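# Sort bottles onto cabinets and return the empty tray

## Task

Leave the small water bottle upright on the top of the two-door cabinet beside arm1 and the black supplement bottle upright on the top of the two-door cabinet beside arm2, each with its entire base resting on that top. At the end the tray must be empty and in the arm3/arm4 room, away from the wall opening. A tray carrying a load rolls along one lane without help, and an empty tray rolls back along the other lane. The yellow supplement bottle must still be standing on top of the piece of furniture it starts on, and all furniture must remain upright close to where it is now. Finally release everything and move the hands away.

## Robot and tools

SETUP. Four identical i2rt Big YAM arms (arm1, arm2, arm3, arm4), each with six joints, a five-fingered right hand and a wrist camera. arm1 and arm2 work in one room and arm3 and arm4 in the other. The tray passes between the rooms through an opening in the wall, on two lanes. Foot (base_link) poses in the scene frame, in metres with quat_wxyz: arm1 (-1.139, -0.600, 0.890), (0.713, -0.001, -0.003, 0.701). arm2 (-1.755, 0.129, 0.950), (1.000, 0.006, -0.006, -0.010). arm3 (1.192, -0.601, 0.903), (0.721, 0.002, 0.006, 0.693). arm4 (1.794, 0.131, 0.934), (0.013, 0.000, 0.005, 1.000). A foot points along its own +x. The hand reaches about 1.07 m from the joint1 axis.

FRAMES. There is one scene frame, in metres, with its origin on the floor and +z up. The hand point sits 0.045 m in front of the palm. In the hand's own axes, +z runs along the straightened fingers, +y comes out of the palm, and +x goes across the palm away from the thumb. Straight fingertips extend about 0.06-0.07 m past the point. A fixed bracket on the little-finger side of the wrist sticks out up to 0.10 m and can strike objects. The printed hand pose may be off, more so at long reach.

move. Its arguments are arm1, arm2, arm3, arm4 (one object per robot; a robot you leave out keeps its old command) and cameras. Each robot object can hold:
- joints: absolute targets by name. Arm joints in rad: joint1_rad -2.879..2.879 (turns about the foot, positive counter-clockwise seen from above); joint2_rad 0..3.141 (shoulder); joint3_rad 0..3.019 (elbow); joint4_rad -1.692..1.57 (hand pitch, positive raises the fingers); joint5_rad -1.57..1.57 (sideways, positive to the arm's right); joint6_rad -2.094..2.094 (roll, positive clockwise seen from behind the hand). Hand keys run -1..1 on a unitless scale. For hand_little, hand_ring, hand_middle and hand_index, +1 is straight and -1 is curled. For hand_thumb_bend, +1 is straight and -1 is fully bent. For hand_thumb_turn, +1 puts the thumb beside the palm and -1 opposite the fingers. hand_force_limit maps -1..1 to roughly 0..10 N (0..15 N for the thumb). hand_speed runs -0.96..1, from nearly stopped up to full speed at +0.48. Both start the scene at 0 and -0.8.
- target: one list of 7 numbers, [x, y, z, qw, qx, qy, qz]. It is an absolute hand pose in the scene frame, in metres plus a unit quaternion, and the hand follows a straight line to it from its current hand_target. When target is present, joints may contain only hand keys.
- speed: top path speed in m/s, 0.002..0.5, default 0.25. Rotation is capped at twice that value in rad/s. It is only allowed together with target.
- min_time_s: 0.1..8 s, the shortest duration for this robot's arm joint motions.
Hand paths take 0.5-10 s, and every path in one call ends at the same moment. A whole action is limited to 15 s. Paths do not steer around obstacles or other arms. The hand lags and often stops a centimetre or more from the goal. Joint moves can sweep through wide arcs. An unknown key makes a call invalid, and a value outside its range gets it refused. After a refusal, the remaining move, wait and finished_scene calls in that reply are skipped.

GRIPPING. Wrap thumb and fingers around things about 0.035-0.065 m thick with the thumb turned in (thumb_turn near -1); handles down to about 0.025 m also work. A motor moves only when its target changes by 0.002 or more. It stops at the target or when its load reaches hand_force_limit. For a soft grip, close with hand_speed at -0.94 or below. To tighten, raise the limit and send a target that is more closed. To release, send a target that is more open than the reading.

RESULTS. Each robot's state is reported. The 'move:' line lists each robot sent a motion with 'done' or its worst status. Status words: off_target (stopped short and may still push); time_out (the joints hold nearby targets and keep pushing; on_its_own names them); not_followed ('joint command not followed' or 'pose unreachable', from the self/arm-clearance check); limit_stop_at_motor_heat. 'as last shown' and 'not commanded' mark robots the call did not name. hand_stopped_by gives six words in the order little, ring, middle, index, thumb_bend, thumb_turn: moving, target, force, stalled or fault. The <motor>_load_n values are fingertip forces in N, positive when pushed open; a lost grip shows as loads falling to about 0. Joint velocities read 'within noise' when the arm is still. Joint torques include gravity. MOTOR HOT warns of heating, and OVER-TEMPERATURE FAULT means that arm went limp for 30-60 s. The 'pictures' line gives the image order.

OTHER TOOLS. wait: seconds 0..10, optional cameras; it commands nothing new. zoom_image: camera plus region [x0, y0, x1, y1] in pixels from the top-left, at most 504x504, taken from that camera's newest image. show_instructions: displays the reference image (hand page). finished_scene: optional scene 1; it ends the scene for good.

CAMERAS. arm1_cam_wrist to arm4_cam_wrist are 672x504 fisheye wrist cameras that look toward the hand point; with joint6 near -1.3 the picture is upright. cam_arm1_arm2 (near -0.30, 0.40, 2.09) and cam_arm3_arm4 (near 0.26, 0.40, 2.31) are 504x504 fixed overhead room cameras. Pass ["all"] for every camera or [] for none.

AVOID. Never press two robots hard together; closing a hand on another robot's fingers counts. Don't push things off the work area or onto the floor, hit fixed or heavy items, drop parts from height, or let go of anything that is still moving. Don't swing loads fast. Don't keep pushing into obstacles or hold the arm stretched out for long, since that overheats motors. Loose objects may occasionally be nudged by outside disturbances.

Each tool is called after "Emit:" by a JSON object that holds its "op" and its "data".

Reference images:

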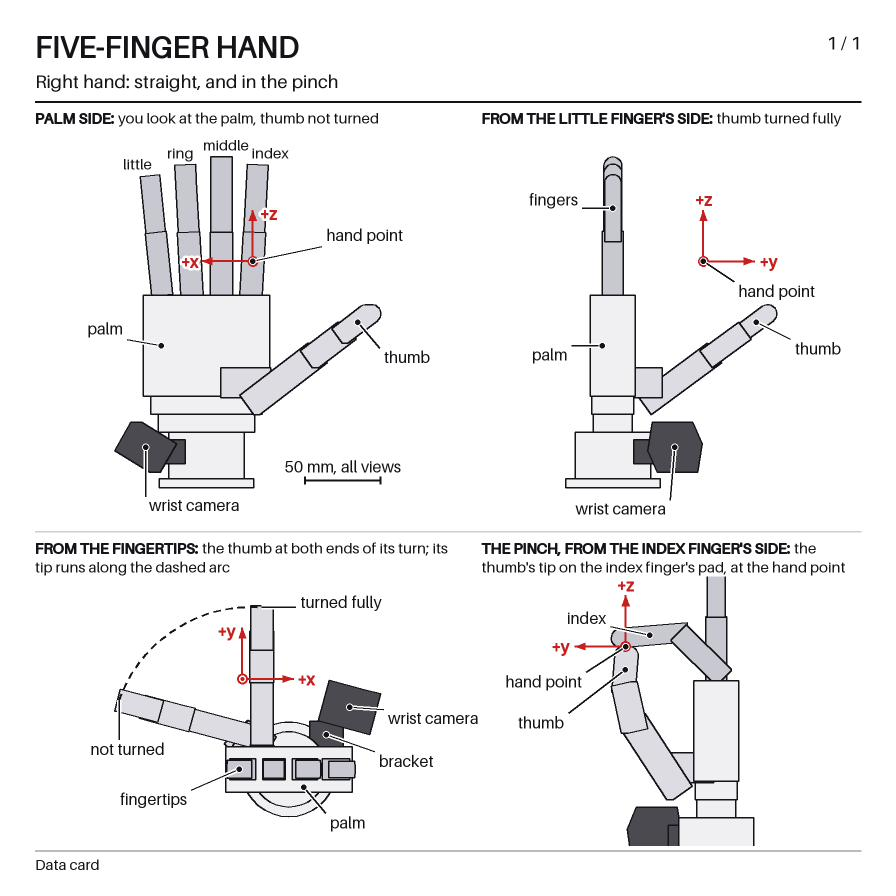

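## Session

Emit:
{"op": "move", "data": {}}

Scene clock: 0.00 s.
Joint torques (N m): no reading
Heat: arm1: hottest joint3_rad 28 °C; arm2: hottest joint5_rad 29 °C; arm3: hottest joint2_rad 33 °C; arm4: hottest joint1_rad 24 °C.
Joint velocities: within noise
arm1.joint_positions: joint1_rad=-0.493 joint2_rad=+0.612 joint3_rad=+1.388 joint4_rad=-1.637 joint5_rad=-0.216 joint6_rad=-1.556 hand_little=+1.000 hand_ring=+1.000 hand_middle=+1.000 hand_index=+1.000 hand_thumb_turn=+1.000 hand_thumb_bend=+1.000 hand_force_limit=+0.000 hand_speed=-0.800
arm1.joint_status: not commanded
arm1.hand_stopped_by: target,target,target,target,target,target
arm1.little_load_n: 0.0
arm1.ring_load_n: 0.0
arm1.middle_load_n: 0.0
arm1.index_load_n: 0.0
arm1.thumb_bend_load_n: 0.0
arm1.thumb_turn_load_n: 0.5
arm1.hand: x=-1.0387 y=-0.4529 z=+1.3320 quat_wxyz=(-0.264, +0.788, +0.498, +0.248) (m; scene frame)
arm1.hand_target: x=-1.0385 y=-0.4524 z=+1.3422 quat_wxyz=(-0.269, +0.784, +0.497, +0.258) (m; scene frame)
arm1.hand_status: not commanded
arm2.joint_positions: joint1_rad=+0.156 joint2_rad=+0.605 joint3_rad=+1.381 joint4_rad=-1.332 joint5_rad=+0.003 joint6_rad=-1.532 hand_little=+1.000 hand_ring=+1.000 hand_middle=+1.000 hand_index=+1.000 hand_thumb_turn=+1.000 hand_thumb_bend=+1.000 hand_force_limit=+0.000 hand_speed=-0.800
arm2.joint_status: not commanded
arm2.hand_stopped_by: target,target,target,target,target,target
arm2.little_load_n: 0.0
arm2.ring_load_n: 0.0
arm2.middle_load_n: 0.0
arm2.index_load_n: 0.0
arm2.thumb_bend_load_n: 0.0
arm2.thumb_turn_load_n: 0.0
arm2.hand: x=-1.5232 y=+0.0953 z=+1.4518 quat_wxyz=(-0.046, +0.870, +0.039, +0.490) (m; scene frame)
arm2.hand_target: x=-1.5247 y=+0.0950 z=+1.4628 quat_wxyz=(-0.047, +0.864, +0.039, +0.500) (m; scene frame)
arm2.hand_status: not commanded
arm3.joint_positions: joint1_rad=+0.530 joint2_rad=+0.585 joint3_rad=+1.322 joint4_rad=-1.404 joint5_rad=-0.254 joint6_rad=-1.366 hand_little=+1.000 hand_ring=+1.000 hand_middle=+1.000 hand_index=+1.000 hand_thumb_turn=+1.000 hand_thumb_bend=+1.000 hand_force_limit=+0.000 hand_speed=-0.800
arm3.joint_status: not commanded
arm3.hand_stopped_by: target,target,target,target,target,target
arm3.little_load_n: 0.0
arm3.ring_load_n: 0.0
arm3.middle_load_n: 0.0
arm3.index_load_n: 0.0
arm3.thumb_bend_load_n: 0.0
arm3.thumb_turn_load_n: 0.0
arm3.hand: x=+1.0980 y=-0.4055 z=+1.3519 quat_wxyz=(-0.443, +0.493, +0.745, +0.075) (m; scene frame)
arm3.hand_target: x=+1.0985 y=-0.4061 z=+1.3612 quat_wxyz=(-0.452, +0.489, +0.742, +0.080) (m; scene frame)
arm3.hand_status: not commanded
arm4.joint_positions: joint1_rad=-0.283 joint2_rad=+0.629 joint3_rad=+1.504 joint4_rad=-1.246 joint5_rad=-0.094 joint6_rad=-1.109 hand_little=+1.000 hand_ring=+1.000 hand_middle=+1.000 hand_index=+1.000 hand_thumb_turn=+1.000 hand_thumb_bend=+1.000 hand_force_limit=+0.000 hand_speed=-0.800
arm4.joint_status: not commanded
arm4.hand_stopped_by: target,target,target,target,target,target
arm4.little_load_n: 0.0
arm4.ring_load_n: 0.0
arm4.middle_load_n: 0.0
arm4.index_load_n: 0.0
arm4.thumb_bend_load_n: 0.0
arm4.thumb_turn_load_n: 0.0
arm4.hand: x=+1.5788 y=+0.2289 z=+1.4853 quat_wxyz=(-0.558, +0.288, +0.773, -0.086) (m; scene frame)
arm4.hand_target: x=+1.5808 y=+0.2284 z=+1.4978 quat_wxyz=(-0.570, +0.285, +0.766, -0.086) (m; scene frame)
arm4.hand_status: not commanded
pictures: arm1_cam_wrist, arm2_cam_wrist, arm3_cam_wrist, arm4_cam_wrist, cam_arm1_arm2, cam_arm3_arm4

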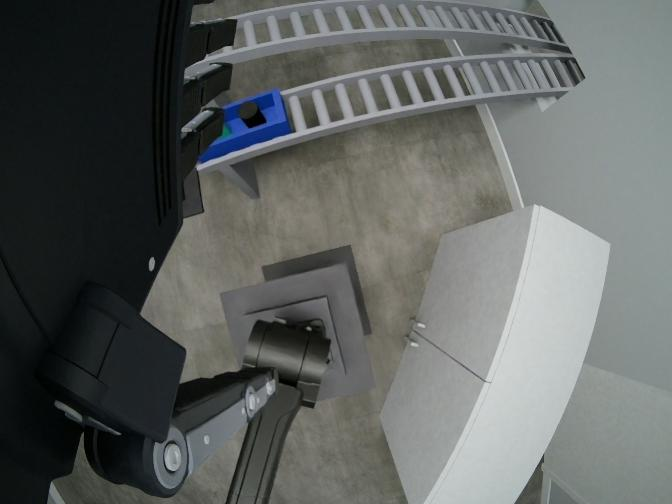

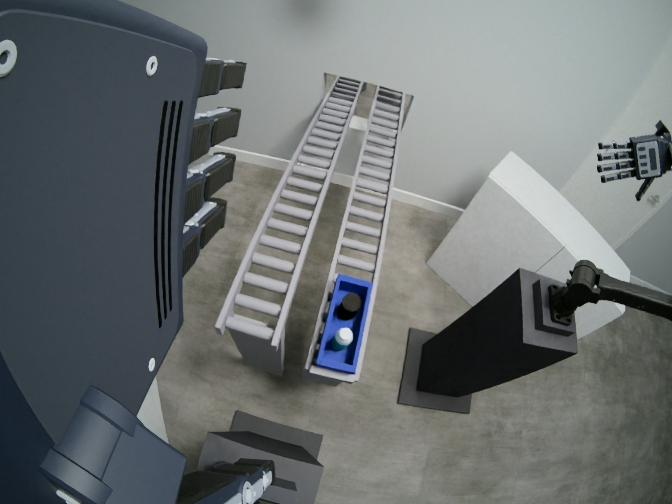

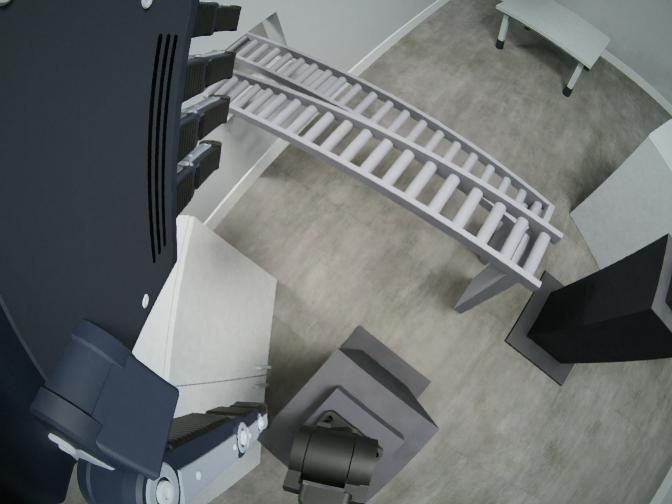

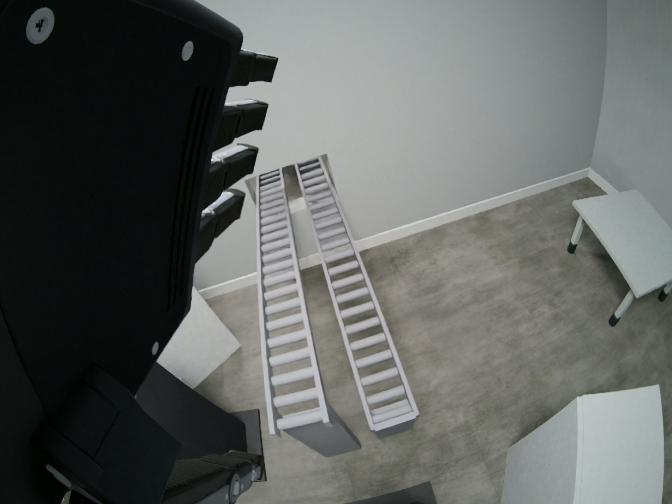

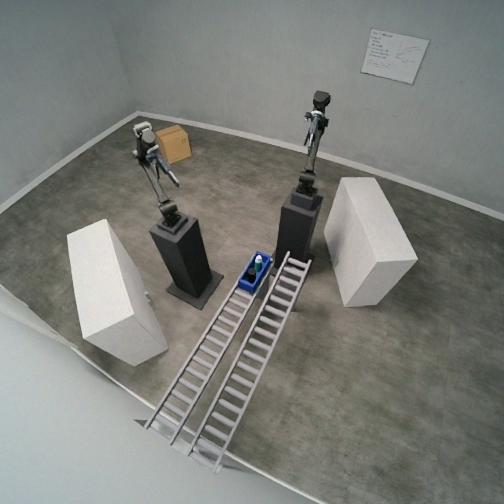

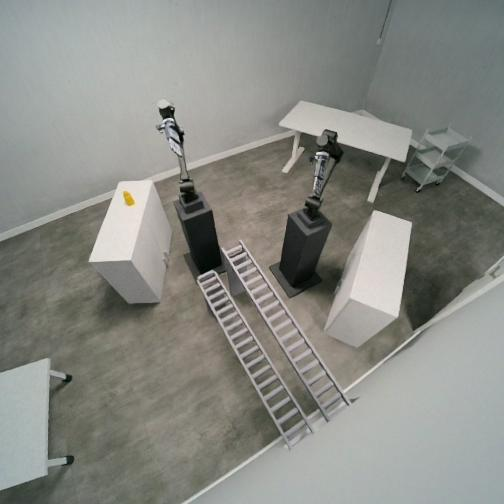

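Emit:
{"op": "zoom_image", "data": {"camera": "cam_arm3_arm4", "region": [70, 150, 270, 310]}}

Emit:
{"op": "zoom_image", "data": {"camera": "cam_arm1_arm2", "region": [200, 230, 330, 330]}}

Emit:
{"op": "zoom_image", "data": {"camera": "cam_arm1_arm2", "region": [50, 170, 450, 480]}}

Emit:
{"op": "zoom_image", "data": {"camera": "arm2_cam_wrist", "region": [200, 60, 450, 400]}}

Emit:
{"op": "zoom_image", "data": {"camera": "arm1_cam_wrist", "region": [180, 0, 600, 220]}}

Scaled by 2.520 from the camera's 504x504 image, which has a finer 720x720 frame.

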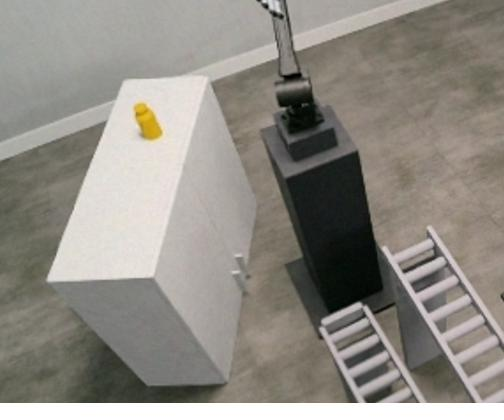

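Scaled by 3.877 from the camera's 504x504 image, which has a finer 720x720 frame.

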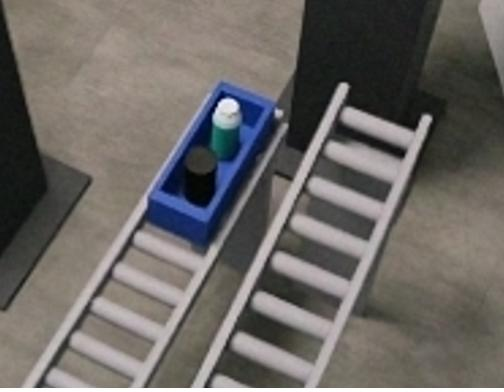

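Scaled by 1.260 from the camera's 504x504 image, which has a finer 720x720 frame.

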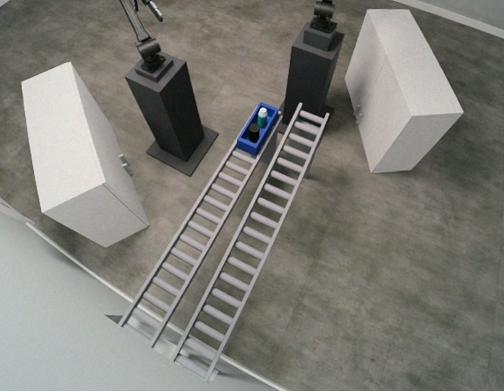

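Scaled by 1.482 from the camera's 672x504 image, which has a finer 960x720 frame.

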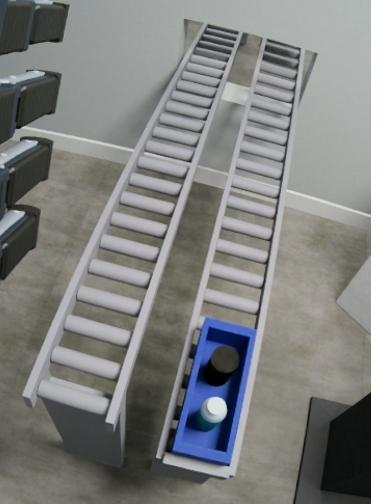

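Scaled by 1.200 from the camera's 672x504 image, which has a finer 960x720 frame.

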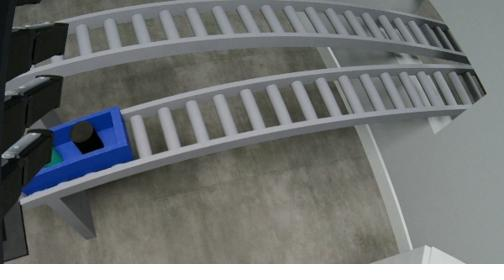

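Emit:
{"op": "move", "data": {"arm1": {"target": [-1.12, -0.27, 1.08, -0.2706, 0.6533, 0.6533, 0.2706], "speed": 0.2}, "arm2": {"target": [-1.42, 0.0, 1.05, 0, 0.9239, 0, 0.3827], "speed": 0.2}, "cameras": ["arm1_cam_wrist", "arm2_cam_wrist", "cam_arm1_arm2"]}}

Scene clock: 109.97 s.
Joint torques (N m): arm1=[0.38 -2.67 8.75 2.39 0.15 -0.15] | arm2=[-0.79 -0.56 9.46 2.22 -0.17 0.04] | arm3=[1.08 2.55 8.23 2.29 -0.24 0.04] | arm4=[-1.08 1.73 8.08 2.39 0.01 0.11]
Heat: arm1: hottest joint3_rad 36 °C; arm2: hottest joint3_rad 31 °C; arm3: hottest joint2_rad 32 °C; arm4: hottest joint3_rad 28 °C.
move: arm1 done; arm2 off_target
Joint velocities: within noise
arm1.joint_positions: joint1_rad=+0.191 joint2_rad=+0.738 joint3_rad=+0.647 joint4_rad=-0.731 joint5_rad=+0.108 joint6_rad=-1.436 hand_little=+1.000 hand_ring=+1.000 hand_middle=+1.000 hand_index=+1.000 hand_thumb_turn=+1.000 hand_thumb_bend=+1.000 hand_force_limit=+0.000 hand_speed=-0.800
arm1.joint_status: not commanded
arm1.hand_stopped_by: target,target,target,target,target,target
arm1.little_load_n: 0.0
arm1.ring_load_n: 0.0
arm1.middle_load_n: 0.5
arm1.index_load_n: 0.0
arm1.thumb_bend_load_n: 0.0
arm1.thumb_turn_load_n: 0.0
arm1.hand: x=-1.1194 y=-0.2746 z=+1.0748 quat_wxyz=(-0.265, +0.658, +0.656, +0.259) (m; scene frame)
arm1.hand_target: x=-1.1231 y=-0.2694 z=+1.0751 quat_wxyz=(-0.268, +0.648, +0.663, +0.263) (m; scene frame)
arm1.hand_status: done (0.007 m and 1.6 deg from the pose sent, 0.322 m and 23.8 deg at the start)
arm2.joint_positions: joint1_rad=-0.263 joint2_rad=+0.872 joint3_rad=+0.456 joint4_rad=-0.427 joint5_rad=-0.183 joint6_rad=-1.765 hand_little=+1.000 hand_ring=+1.000 hand_middle=+1.000 hand_index=+1.000 hand_thumb_turn=+1.000 hand_thumb_bend=+1.000 hand_force_limit=+0.000 hand_speed=-0.800
arm2.joint_status: not commanded
arm2.hand_stopped_by: target,target,target,target,target,target
arm2.little_load_n: 0.0
arm2.ring_load_n: 0.0
arm2.middle_load_n: 0.0
arm2.index_load_n: 0.0
arm2.thumb_bend_load_n: 0.0
arm2.thumb_turn_load_n: 0.0
arm2.hand: x=-1.4282 y=+0.0022 z=+1.0429 quat_wxyz=(-0.004, +0.929, -0.011, +0.370) (m; scene frame)
arm2.hand_target: x=-1.4235 y=-0.0034 z=+1.0461 quat_wxyz=(+0.002, +0.926, -0.010, +0.376) (m; scene frame)
arm2.hand_status: off_target (0.011 m and 2.1 deg from the pose sent, 0.426 m and 15.3 deg at the start)
arm3, arm4: as last shown
arm3.middle_load_n: 0.5
pictures: arm1_cam_wrist, arm2_cam_wrist, cam_arm1_arm2
camera_calibration:
arm1_cam_wrist: T_world_to_cam=[[0.977207, 0.139942, 0.159634, 0.96107], [0.151547, -0.986444, -0.0629443, -0.055855], [0.148661, 0.0857016, -0.985167, 1.3551], [0, 0, 0, 1]] pos_world=[-1.13215, -0.305726, 1.17807]
arm2_cam_wrist: T_world_to_cam=[[0.125809, -0.976322, 0.175974, -0.00363922], [-0.940398, -0.17386, -0.292274, -1.02382], [0.315948, -0.128715, -0.940005, 1.54478], [0, 0, 0, 1]] pos_world=[-1.45041, 0.017282, 1.1535]

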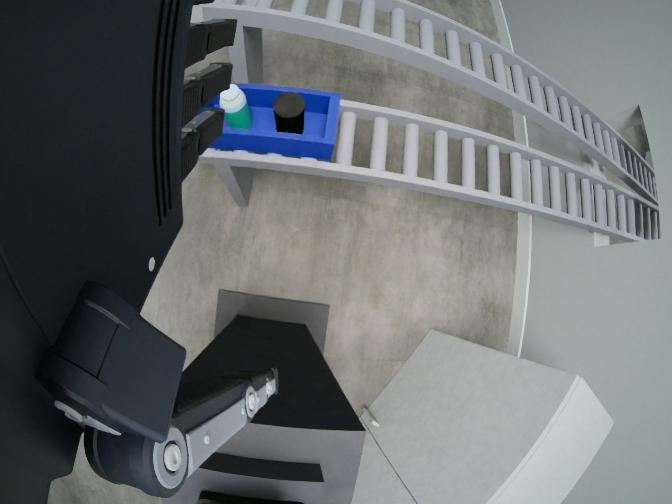

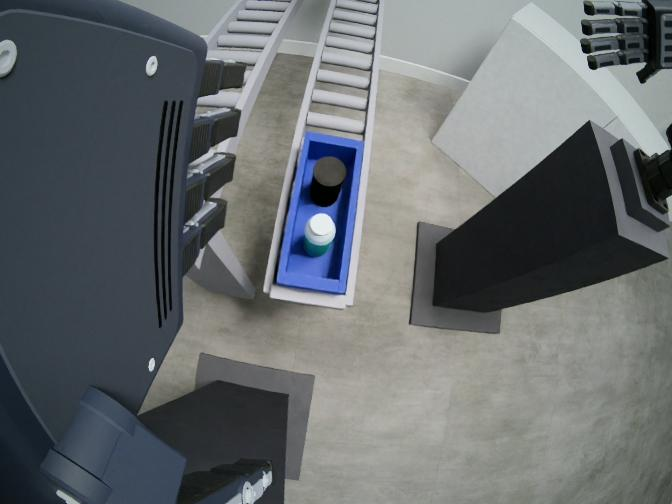

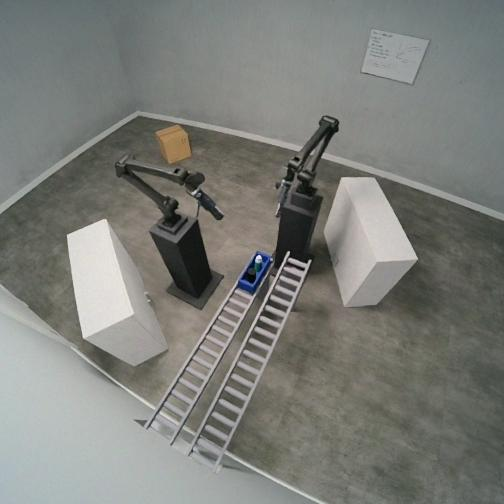

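Emit:
{"op": "zoom_image", "data": {"camera": "arm1_cam_wrist", "region": [180, 60, 360, 200]}}

Emit:
{"op": "zoom_image", "data": {"camera": "arm2_cam_wrist", "region": [230, 110, 410, 320]}}

Scaled by 2.800 from the camera's 672x504 image, which has a finer 960x720 frame.

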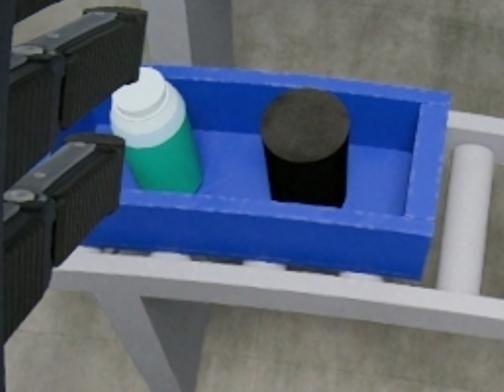

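Scaled by 2.400 from the camera's 672x504 image, which has a finer 960x720 frame.

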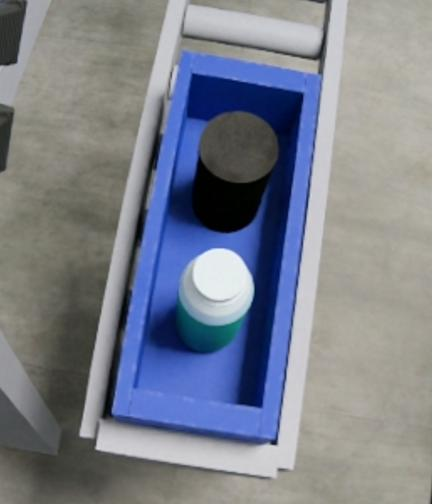

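Emit:
{"op": "move", "data": {"arm1": {"target": [-1.287, -0.04, 0.84, 0.3827, -0.9239, 0, 0], "speed": 0.2, "joints": {"hand_speed": -0.2, "hand_thumb_turn": -1, "hand_thumb_bend": 1, "hand_little": -1, "hand_ring": -1, "hand_index": 0.5, "hand_middle": 0.5}}, "cameras": ["arm1_cam_wrist", "arm2_cam_wrist", "cam_arm1_arm2"]}}

Scene clock: 381.07 s.
Joint torques (N m): arm1=[0.62 -15.03 9.37 2.25 0.31 0.18] | arm2=[-0.79 -0.56 9.47 2.21 -0.17 0.05] | arm3=[1.14 2.67 8.25 2.3 -0.25 0.05] | arm4=[-1.14 1.67 8.03 2.37 0.01 0.11]
Heat: arm1: hottest joint3_rad 39 °C; arm2: hottest joint3_rad 31 °C; arm3: hottest joint3_rad 34 °C; arm4: hottest joint3_rad 31 °C.
move: arm1 off_target
Joint velocities: within noise
arm1.joint_positions: joint1_rad=+0.254 joint2_rad=+1.813 joint3_rad=+0.886 joint4_rad=+0.067 joint5_rad=+0.167 joint6_rad=+0.154 hand_little=-1.000 hand_ring=-1.000 hand_middle=+0.500 hand_index=+0.500 hand_thumb_turn=-1.000 hand_thumb_bend=+1.000 hand_force_limit=+0.000 hand_speed=-0.200
arm1.joint_status: all done
arm1.hand_stopped_by: target,target,target,target,target,target
arm1.little_load_n: 0.0
arm1.ring_load_n: 0.0
arm1.middle_load_n: 0.0
arm1.index_load_n: 0.0
arm1.thumb_bend_load_n: 0.0
arm1.thumb_turn_load_n: 0.0
arm1.hand: x=-1.2721 y=-0.0719 z=+0.8256 quat_wxyz=(-0.357, +0.934, +0.010, +0.012) (m; scene frame)
arm1.hand_target: x=-1.2866 y=-0.0475 z=+0.8402 quat_wxyz=(-0.382, +0.924, +0.006, +0.003) (m; scene frame)
arm1.hand_status: off_target (0.038 m and 3.6 deg from the pose sent, 0.372 m and 89.7 deg at the start)
arm2, arm3, arm4: as last shown
arm2.ring_load_n: 0.5
arm2.hand_target: x=-1.4236 y=-0.0033 z=+1.0460 quat_wxyz=(+0.002, +0.926, -0.010, +0.376) (m; scene frame)
arm3.middle_load_n: 0.0
pictures: arm1_cam_wrist, arm2_cam_wrist, cam_arm1_arm2
camera_calibration:
arm1_cam_wrist: T_world_to_cam=[[0.24171, -0.742642, -0.624547, 0.770017], [-0.764067, -0.542413, 0.349271, -1.32152], [-0.598145, 0.392774, -0.698535, -0.0496496], [0, 0, 0, 1]] pos_world=[-1.22555, -0.12546, 0.907797]
arm2_cam_wrist: T_world_to_cam=[[0.125809, -0.976322, 0.175974, -0.00363922], [-0.940398, -0.17386, -0.292274, -1.02382], [0.315948, -0.128715, -0.940005, 1.54478], [0, 0, 0, 1]] pos_world=[-1.45041, 0.017282, 1.1535]

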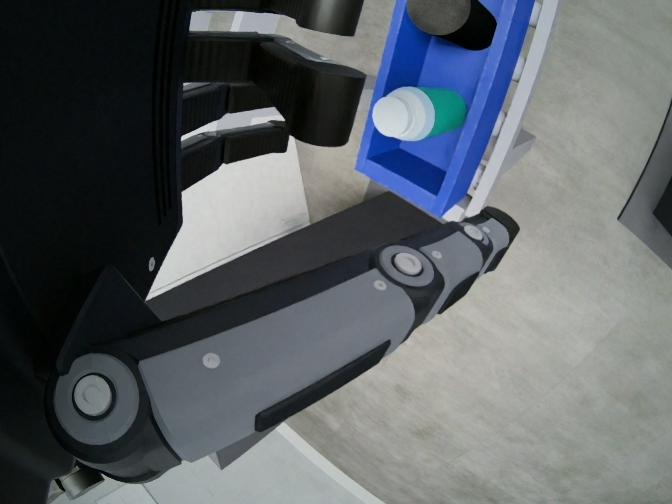

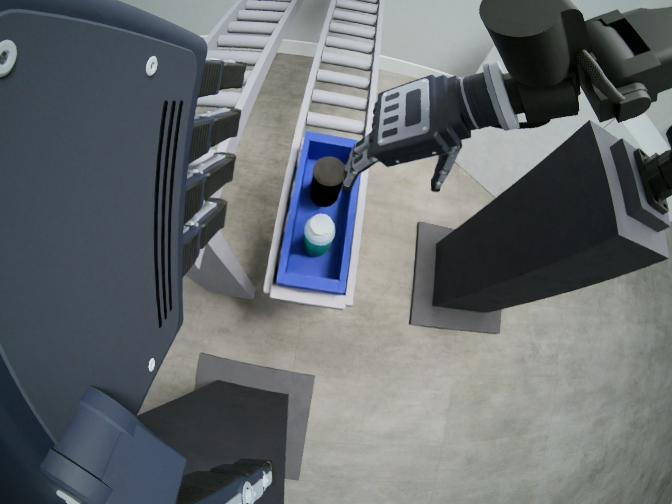

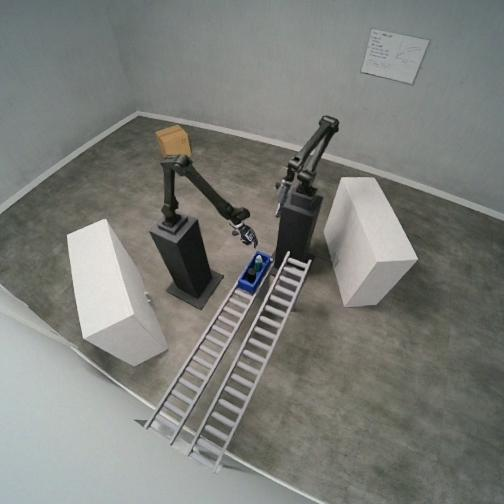

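Emit:
{"op": "move", "data": {"arm1": {"target": [-1.30, -0.005, 0.79, 0.3827, -0.9239, 0, 0], "speed": 0.15}, "cameras": ["arm1_cam_wrist", "arm2_cam_wrist"]}}

Scene clock: 424.37 s.
Joint torques (N m): arm1=[0.5 -17.55 8.65 2.21 0.31 0.18] | arm2=[-0.79 -0.62 9.46 2.21 -0.17 0.05] | arm3=[1.08 2.73 8.27 2.32 -0.23 0.04] | arm4=[-1.08 1.67 8.03 2.37 0.01 0.11]
Heat: arm1: hottest joint3_rad 40 °C; arm2: hottest joint3_rad 31 °C; arm3: hottest joint3_rad 35 °C; arm4: hottest joint3_rad 31 °C.
move: arm1 off_target
Joint velocities: within noise
arm1.joint_positions: joint1_rad=+0.260 joint2_rad=+2.003 joint3_rad=+1.011 joint4_rad=+0.133 joint5_rad=+0.170 joint6_rad=+0.173 hand_little=-1.000 hand_ring=-1.000 hand_middle=+0.500 hand_index=+0.500 hand_thumb_turn=-1.000 hand_thumb_bend=+1.000 hand_force_limit=+0.000 hand_speed=-0.200
arm1.joint_status: not commanded
arm1.hand_stopped_by: target,target,target,target,target,target
arm1.little_load_n: 0.0
arm1.ring_load_n: 0.0
arm1.middle_load_n: 0.5
arm1.index_load_n: 0.0
arm1.thumb_bend_load_n: 0.0
arm1.thumb_turn_load_n: 0.0
arm1.hand: x=-1.2859 y=-0.0303 z=+0.7755 quat_wxyz=(-0.357, +0.934, +0.003, +0.009) (m; scene frame)
arm1.hand_target: x=-1.3006 y=-0.0068 z=+0.7903 quat_wxyz=(-0.383, +0.924, +0.000, -0.001) (m; scene frame)
arm1.hand_status: off_target (0.032 m and 3.3 deg from the pose sent, 0.081 m and 3.6 deg at the start)
arm2, arm3, arm4: as last shown
arm2.ring_load_n: 0.0
arm3.thumb_turn_load_n: 0.5
arm4.middle_load_n: -0.5
pictures: arm1_cam_wrist, arm2_cam_wrist
camera_calibration:
arm1_cam_wrist: T_world_to_cam=[[0.228353, -0.744354, -0.627529, 0.758056], [-0.765677, -0.535415, 0.356468, -1.29949], [-0.601327, 0.399084, -0.692198, -0.118006], [0, 0, 0, 1]] pos_world=[-1.23906, -0.0844125, 0.857246]
arm2_cam_wrist: T_world_to_cam=[[0.125809, -0.976322, 0.175974, -0.00363922], [-0.940398, -0.17386, -0.292274, -1.02382], [0.315948, -0.128715, -0.940005, 1.54478], [0, 0, 0, 1]] pos_world=[-1.45041, 0.017282, 1.1535]

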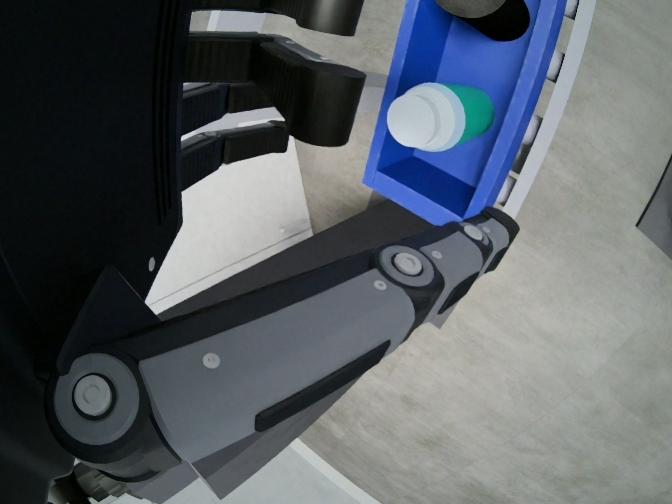

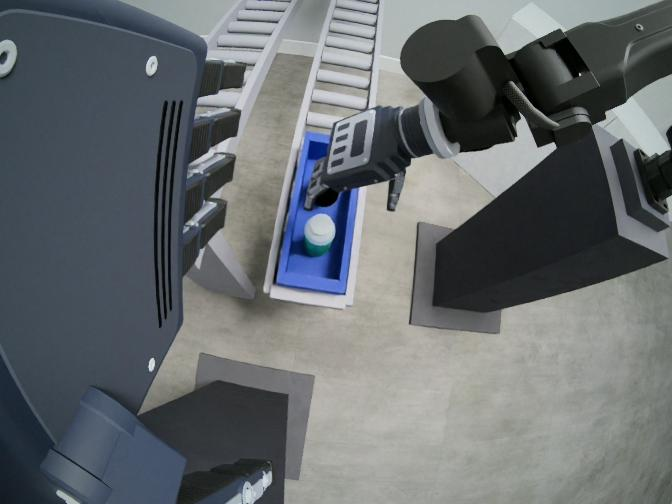

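Emit:
{"op": "zoom_image", "data": {"camera": "arm2_cam_wrist", "region": [260, 90, 460, 320]}}

Emit:
{"op": "zoom_image", "data": {"camera": "arm1_cam_wrist", "region": [300, 0, 560, 240]}}

Scaled by 2.191 from the camera's 672x504 image, which has a finer 960x720 frame.

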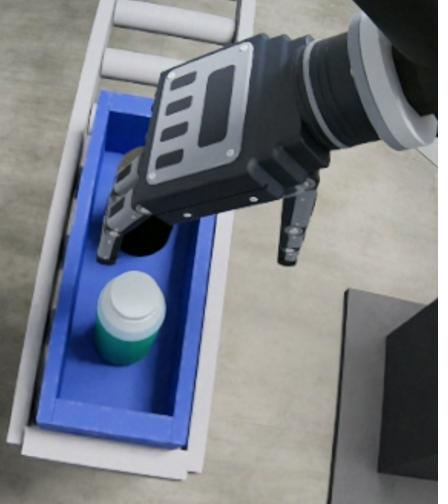

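Scaled by 1.938 from the camera's 672x504 image, which has a finer 960x720 frame.

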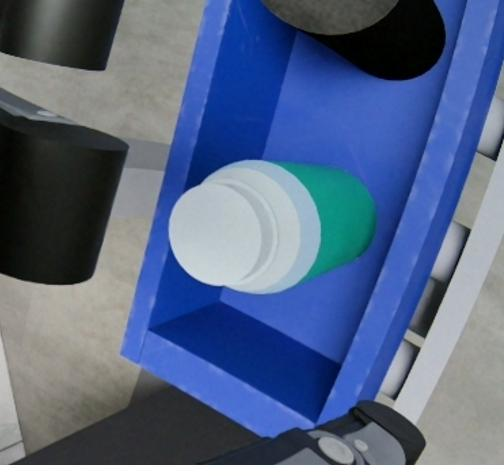

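Emit:
{"op": "move", "data": {"arm1": {"target": [-1.299, 0.025, 0.715, 0.3827, -0.9239, 0, 0], "speed": 0.15}, "cameras": ["arm1_cam_wrist", "arm2_cam_wrist"]}}

Emit:
{"op": "zoom_image", "data": {"camera": "arm2_cam_wrist", "region": [260, 90, 460, 320]}}

Emit:
{"op": "zoom_image", "data": {"camera": "arm1_cam_wrist", "region": [260, 0, 520, 240]}}

Scene clock: 518.17 s.
Joint torques (N m): arm1=[-0.5 -19.66 7.62 2.19 -0.03 0.06] | arm2=[-0.79 -0.56 9.47 2.21 -0.17 0.04] | arm3=[1.03 2.78 8.25 2.29 -0.25 0.04] | arm4=[-1.2 1.67 8.09 2.36 0.01 0.12]
Heat: arm1: hottest joint3_rad 40 °C; arm2: hottest joint3_rad 32 °C; arm3: hottest joint3_rad 35 °C; arm4: hottest joint3_rad 32 °C.
move: arm1 off_target
Joint velocities: within noise
arm1.joint_positions: joint1_rad=+0.260 joint2_rad=+2.220 joint3_rad=+1.127 joint4_rad=+0.236 joint5_rad=+0.170 joint6_rad=+0.173 hand_little=-1.000 hand_ring=-1.000 hand_middle=+0.500 hand_index=+0.500 hand_thumb_turn=-1.000 hand_thumb_bend=+1.000 hand_force_limit=+0.000 hand_speed=-0.200
arm1.joint_status: not commanded
arm1.hand_stopped_by: target,target,target,target,target,target
arm1.little_load_n: 0.0
arm1.ring_load_n: 0.0
arm1.middle_load_n: 0.0
arm1.index_load_n: 0.0
arm1.thumb_bend_load_n: 0.0
arm1.thumb_turn_load_n: 0.0
arm1.hand: x=-1.2927 y=-0.0006 z=+0.7022 quat_wxyz=(-0.359, +0.933, +0.003, +0.009) (m; scene frame)
arm1.hand_target: x=-1.2987 y=+0.0231 z=+0.7149 quat_wxyz=(-0.382, +0.924, +0.000, +0.001) (m; scene frame)
arm1.hand_status: off_target (0.029 m and 3.2 deg from the pose sent, 0.083 m and 3.3 deg at the start)
arm2, arm3, arm4: as last shown
arm3.thumb_turn_load_n: 0.0
arm4.middle_load_n: 0.0
pictures: arm1_cam_wrist, arm2_cam_wrist
camera_calibration:
arm1_cam_wrist: T_world_to_cam=[[0.227844, -0.742509, -0.629895, 0.736719], [-0.765445, -0.536422, 0.35545, -1.26164], [-0.601815, 0.401163, -0.69057, -0.186582], [0, 0, 0, 1]] pos_world=[-1.24586, -0.0549015, 0.783657]
arm2_cam_wrist: T_world_to_cam=[[0.125809, -0.976322, 0.175974, -0.00363922], [-0.940398, -0.17386, -0.292274, -1.02382], [0.315948, -0.128715, -0.940005, 1.54478], [0, 0, 0, 1]] pos_world=[-1.45041, 0.017282, 1.1535]

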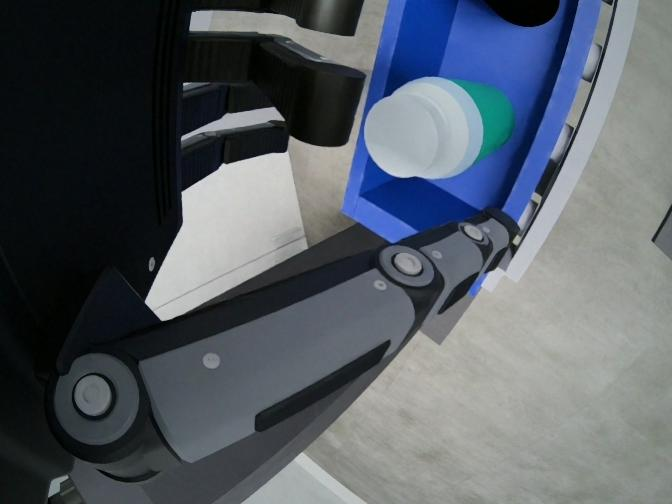

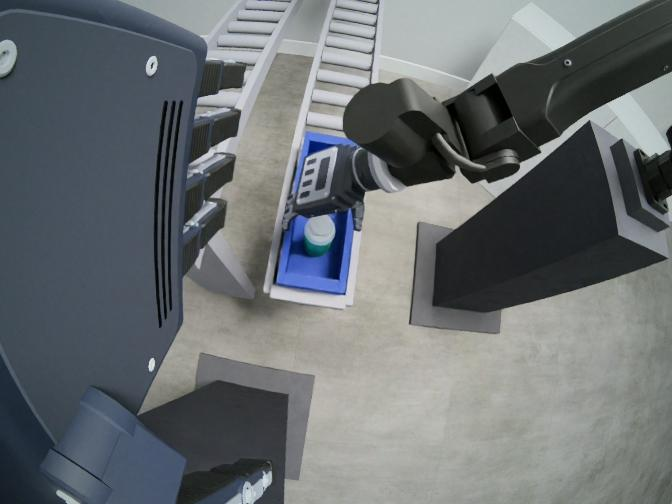

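Scaled by 2.191 from the camera's 672x504 image, which has a finer 960x720 frame.

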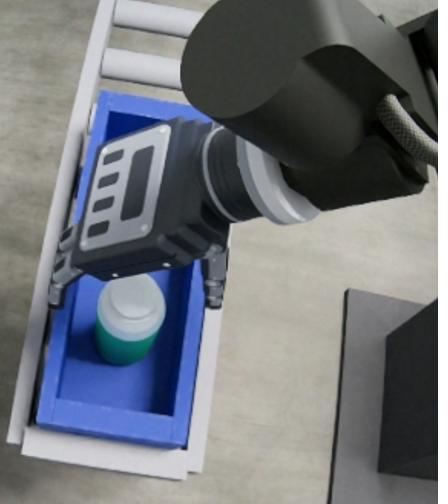

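Scaled by 1.938 from the camera's 672x504 image, which has a finer 960x720 frame.

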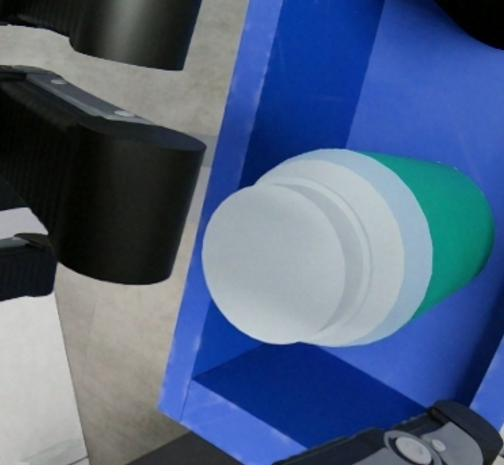

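Emit:
{"op": "move", "data": {"arm1": {"target": [-1.291, 0.023, 0.668, 0.3827, -0.9239, 0, 0], "speed": 0.12}, "cameras": ["arm1_cam_wrist", "arm2_cam_wrist"]}}

Emit:
{"op": "zoom_image", "data": {"camera": "arm2_cam_wrist", "region": [260, 150, 400, 310]}}

Emit:
{"op": "zoom_image", "data": {"camera": "arm1_cam_wrist", "region": [200, 0, 520, 280]}}

Scene clock: 589.93 s.
Joint torques (N m): arm1=[-1.55 -20.31 6.71 2.21 -0.05 -0.03] | arm2=[-0.79 -0.62 9.46 2.21 -0.17 0.05] | arm3=[1.08 2.67 8.25 2.35 -0.23 0.03] | arm4=[-1.08 1.67 8.05 2.35 0.01 0.11]
Heat: arm1: hottest joint3_rad 36 °C; arm2: hottest joint3_rad 32 °C; arm3: hottest joint3_rad 35 °C; arm4: hottest joint3_rad 32 °C.
move: arm1 off_target
Joint velocities: within noise
arm1.joint_positions: joint1_rad=+0.260 joint2_rad=+2.329 joint3_rad=+1.150 joint4_rad=+0.326 joint5_rad=+0.160 joint6_rad=+0.173 hand_little=-1.000 hand_ring=-1.000 hand_middle=+0.500 hand_index=+0.500 hand_thumb_turn=-1.000 hand_thumb_bend=+1.000 hand_force_limit=+0.000 hand_speed=-0.200
arm1.joint_status: not commanded
arm1.hand_stopped_by: target,target,target,target,target,target
arm1.little_load_n: 0.5
arm1.ring_load_n: 0.0
arm1.middle_load_n: -0.5
arm1.index_load_n: 0.0
arm1.thumb_bend_load_n: 0.0
arm1.thumb_turn_load_n: 0.0
arm1.hand: x=-1.2941 y=-0.0029 z=+0.6567 quat_wxyz=(-0.360, +0.933, +0.005, +0.003) (m; scene frame)
arm1.hand_target: x=-1.2911 y=+0.0223 z=+0.6696 quat_wxyz=(-0.384, +0.923, +0.000, +0.000) (m; scene frame)
arm1.hand_status: off_target (0.028 m and 2.9 deg from the pose sent, 0.042 m and 3.2 deg at the start)
arm2, arm3, arm4: as last shown
pictures: arm1_cam_wrist, arm2_cam_wrist
camera_calibration:
arm1_cam_wrist: T_world_to_cam=[[0.227441, -0.739339, -0.633757, 0.708708], [-0.758398, -0.542716, 0.360959, -1.24233], [-0.610821, 0.398543, -0.684149, -0.233683], [0, 0, 0, 1]] pos_world=[-1.24611, -0.0571259, 0.737706]
arm2_cam_wrist: T_world_to_cam=[[0.125809, -0.976322, 0.175974, -0.00363922], [-0.940398, -0.17386, -0.292274, -1.02382], [0.315948, -0.128715, -0.940005, 1.54478], [0, 0, 0, 1]] pos_world=[-1.45041, 0.017282, 1.1535]

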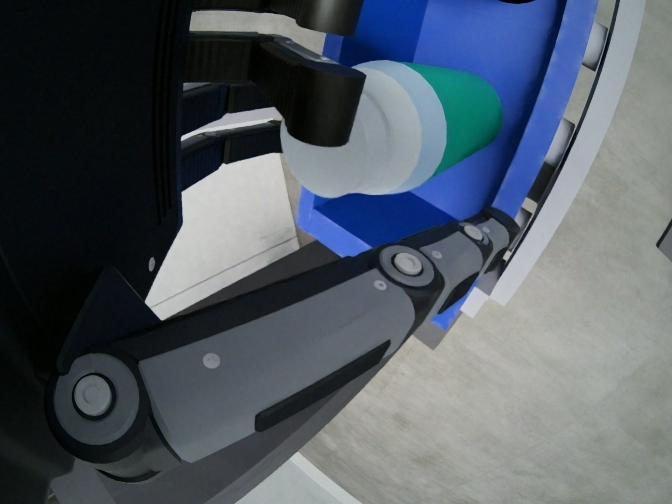

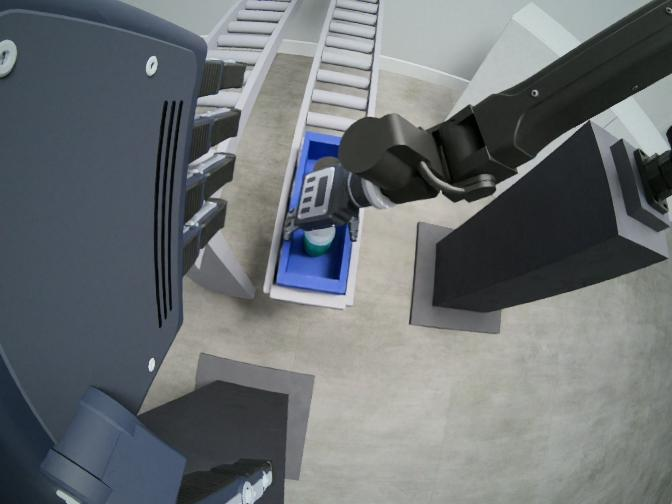

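Scaled by 3.150 from the camera's 672x504 image, which has a finer 960x720 frame.

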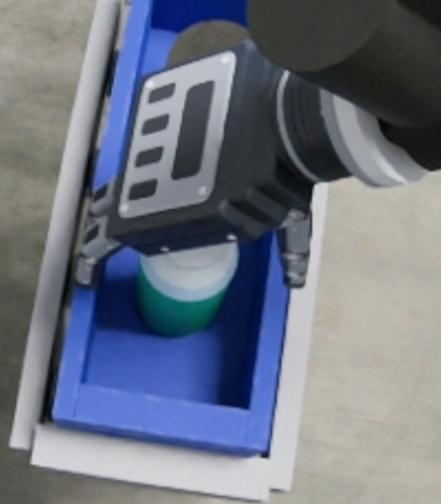

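Scaled by 1.575 from the camera's 672x504 image, which has a finer 960x720 frame.

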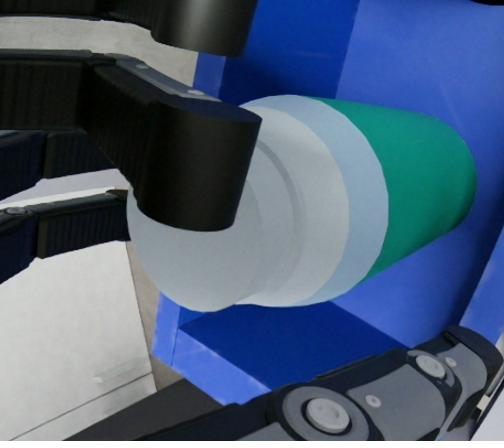

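Emit:
{"op": "move", "data": {"arm1": {"joints": {"hand_thumb_bend": 0.75, "hand_index": 0.35, "hand_middle": 0.35}}}}

Emit:
{"op": "move", "data": {"arm1": {"target": [-1.289, 0.023, 0.641, 0.3827, -0.9239, 0, 0], "speed": 0.1}, "cameras": ["arm1_cam_wrist", "arm2_cam_wrist"]}}

Emit:
{"op": "zoom_image", "data": {"camera": "arm2_cam_wrist", "region": [260, 150, 400, 310]}}

Emit:
{"op": "zoom_image", "data": {"camera": "arm1_cam_wrist", "region": [200, 0, 520, 280]}}

Scene clock: 635.47 s.
Joint torques (N m): arm1=[-1.49 -20.25 6.71 2.21 -0.04 -0.04] | arm2=[-0.79 -0.62 9.47 2.21 -0.17 0.05] | arm3=[1.14 2.73 8.29 2.33 -0.25 0.03] | arm4=[-1.14 1.79 8.06 2.37 0.01 0.11]
Heat: arm1: hottest joint3_rad 35 °C; arm2: hottest joint3_rad 32 °C; arm3: hottest joint3_rad 36 °C; arm4: hottest joint3_rad 33 °C.
move: arm1 done
Joint velocities: within noise
arm1.joint_positions: joint1_rad=+0.260 joint2_rad=+2.329 joint3_rad=+1.150 joint4_rad=+0.326 joint5_rad=+0.160 joint6_rad=+0.173 hand_little=-1.000 hand_ring=-1.000 hand_middle=+0.350 hand_index=+0.350 hand_thumb_turn=-1.000 hand_thumb_bend=+0.750 hand_force_limit=+0.000 hand_speed=-0.200
arm1.joint_status: all done
arm1.hand_stopped_by: target,target,target,target,target,target
arm1.little_load_n: 0.0
arm1.ring_load_n: 0.0
arm1.middle_load_n: 0.0
arm1.index_load_n: 0.0
arm1.thumb_bend_load_n: 0.0
arm1.thumb_turn_load_n: 0.0
arm1.hand: x=-1.2941 y=-0.0029 z=+0.6567 quat_wxyz=(-0.360, +0.933, +0.005, +0.003) (m; scene frame)
arm1.hand_target: x=-1.2911 y=+0.0223 z=+0.6696 quat_wxyz=(-0.384, +0.923, +0.000, +0.000) (m; scene frame)
arm1.hand_status: not commanded
arm2, arm3, arm4: as last shown
arm2.ring_load_n: -0.5
arm3.thumb_bend_load_n: -0.5
pictures: none

Scene clock: 636.50 s.
Joint torques (N m): arm1=[-1.32 -19.72 6.52 2.3 0 -0.05] | arm2=[-0.79 -0.62 9.46 2.22 -0.17 0.05] | arm3=[1.14 2.37 8.27 2.3 -0.23 0.03] | arm4=[-1.08 1.73 8.06 2.36 0.01 0.11]
Heat: arm1: hottest joint3_rad 35 °C; arm2: hottest joint3_rad 32 °C; arm3: hottest joint3_rad 36 °C; arm4: hottest joint3_rad 33 °C.
move: arm1 off_target
Joint velocities: within noise
arm1.joint_positions: joint1_rad=+0.251 joint2_rad=+2.387 joint3_rad=+1.176 joint4_rad=+0.366 joint5_rad=+0.157 joint6_rad=+0.171 hand_little=-1.000 hand_ring=-1.000 hand_middle=+0.350 hand_index=+0.350 hand_thumb_turn=-1.000 hand_thumb_bend=+0.750 hand_force_limit=+0.000 hand_speed=-0.200
arm1.joint_status: not commanded
arm1.hand_stopped_by: target,target,target,target,target,target
arm1.little_load_n: 0.0
arm1.ring_load_n: 0.0
arm1.middle_load_n: -1.5
arm1.index_load_n: 0.0
arm1.thumb_bend_load_n: 0.0
arm1.thumb_turn_load_n: 0.0
arm1.hand: x=-1.2897 y=+0.0014 z=+0.6348 quat_wxyz=(-0.363, +0.932, +0.002, +0.003) (m; scene frame)
arm1.hand_target: x=-1.2862 y=+0.0233 z=+0.6414 quat_wxyz=(-0.383, +0.924, -0.002, +0.001) (m; scene frame)
arm1.hand_status: off_target (0.022 m and 2.4 deg from the pose sent, 0.031 m and 2.9 deg at the start)
arm2, arm3, arm4: as last shown
arm3.thumb_bend_load_n: 0.0
pictures: arm1_cam_wrist, arm2_cam_wrist
camera_calibration:
arm1_cam_wrist: T_world_to_cam=[[0.221157, -0.736227, -0.639577, 0.692708], [-0.760531, -0.540725, 0.359456, -1.23053], [-0.610477, 0.406923, -0.679509, -0.250213], [0, 0, 0, 1]] pos_world=[-1.24181, -0.053573, 0.71534]
arm2_cam_wrist: T_world_to_cam=[[0.125809, -0.976322, 0.175974, -0.00363922], [-0.940398, -0.17386, -0.292274, -1.02382], [0.315948, -0.128715, -0.940005, 1.54478], [0, 0, 0, 1]] pos_world=[-1.45041, 0.017282, 1.1535]

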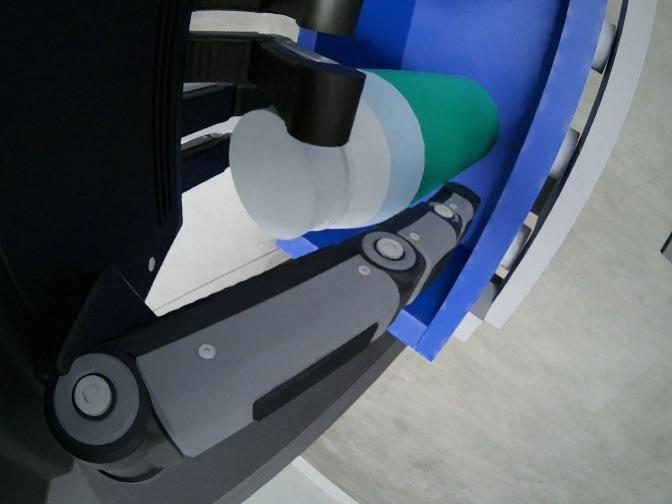

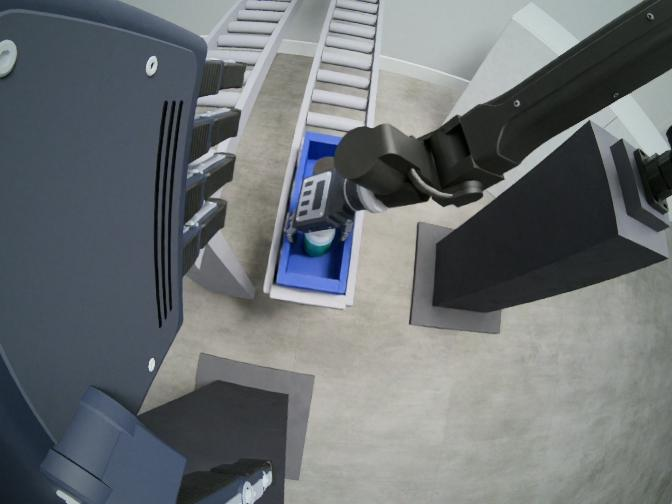

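Scaled by 3.150 from the camera's 672x504 image, which has a finer 960x720 frame.

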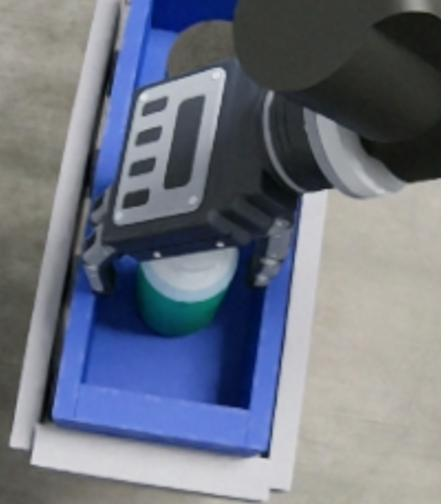

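Scaled by 1.575 from the camera's 672x504 image, which has a finer 960x720 frame.

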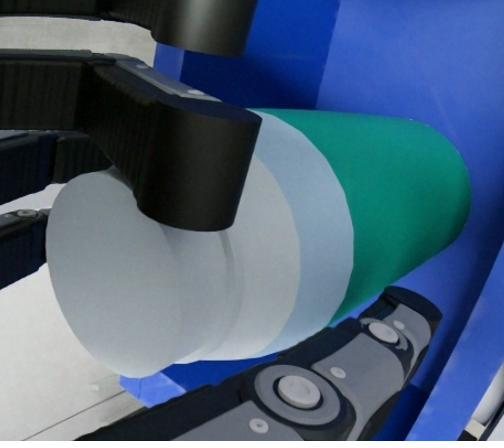

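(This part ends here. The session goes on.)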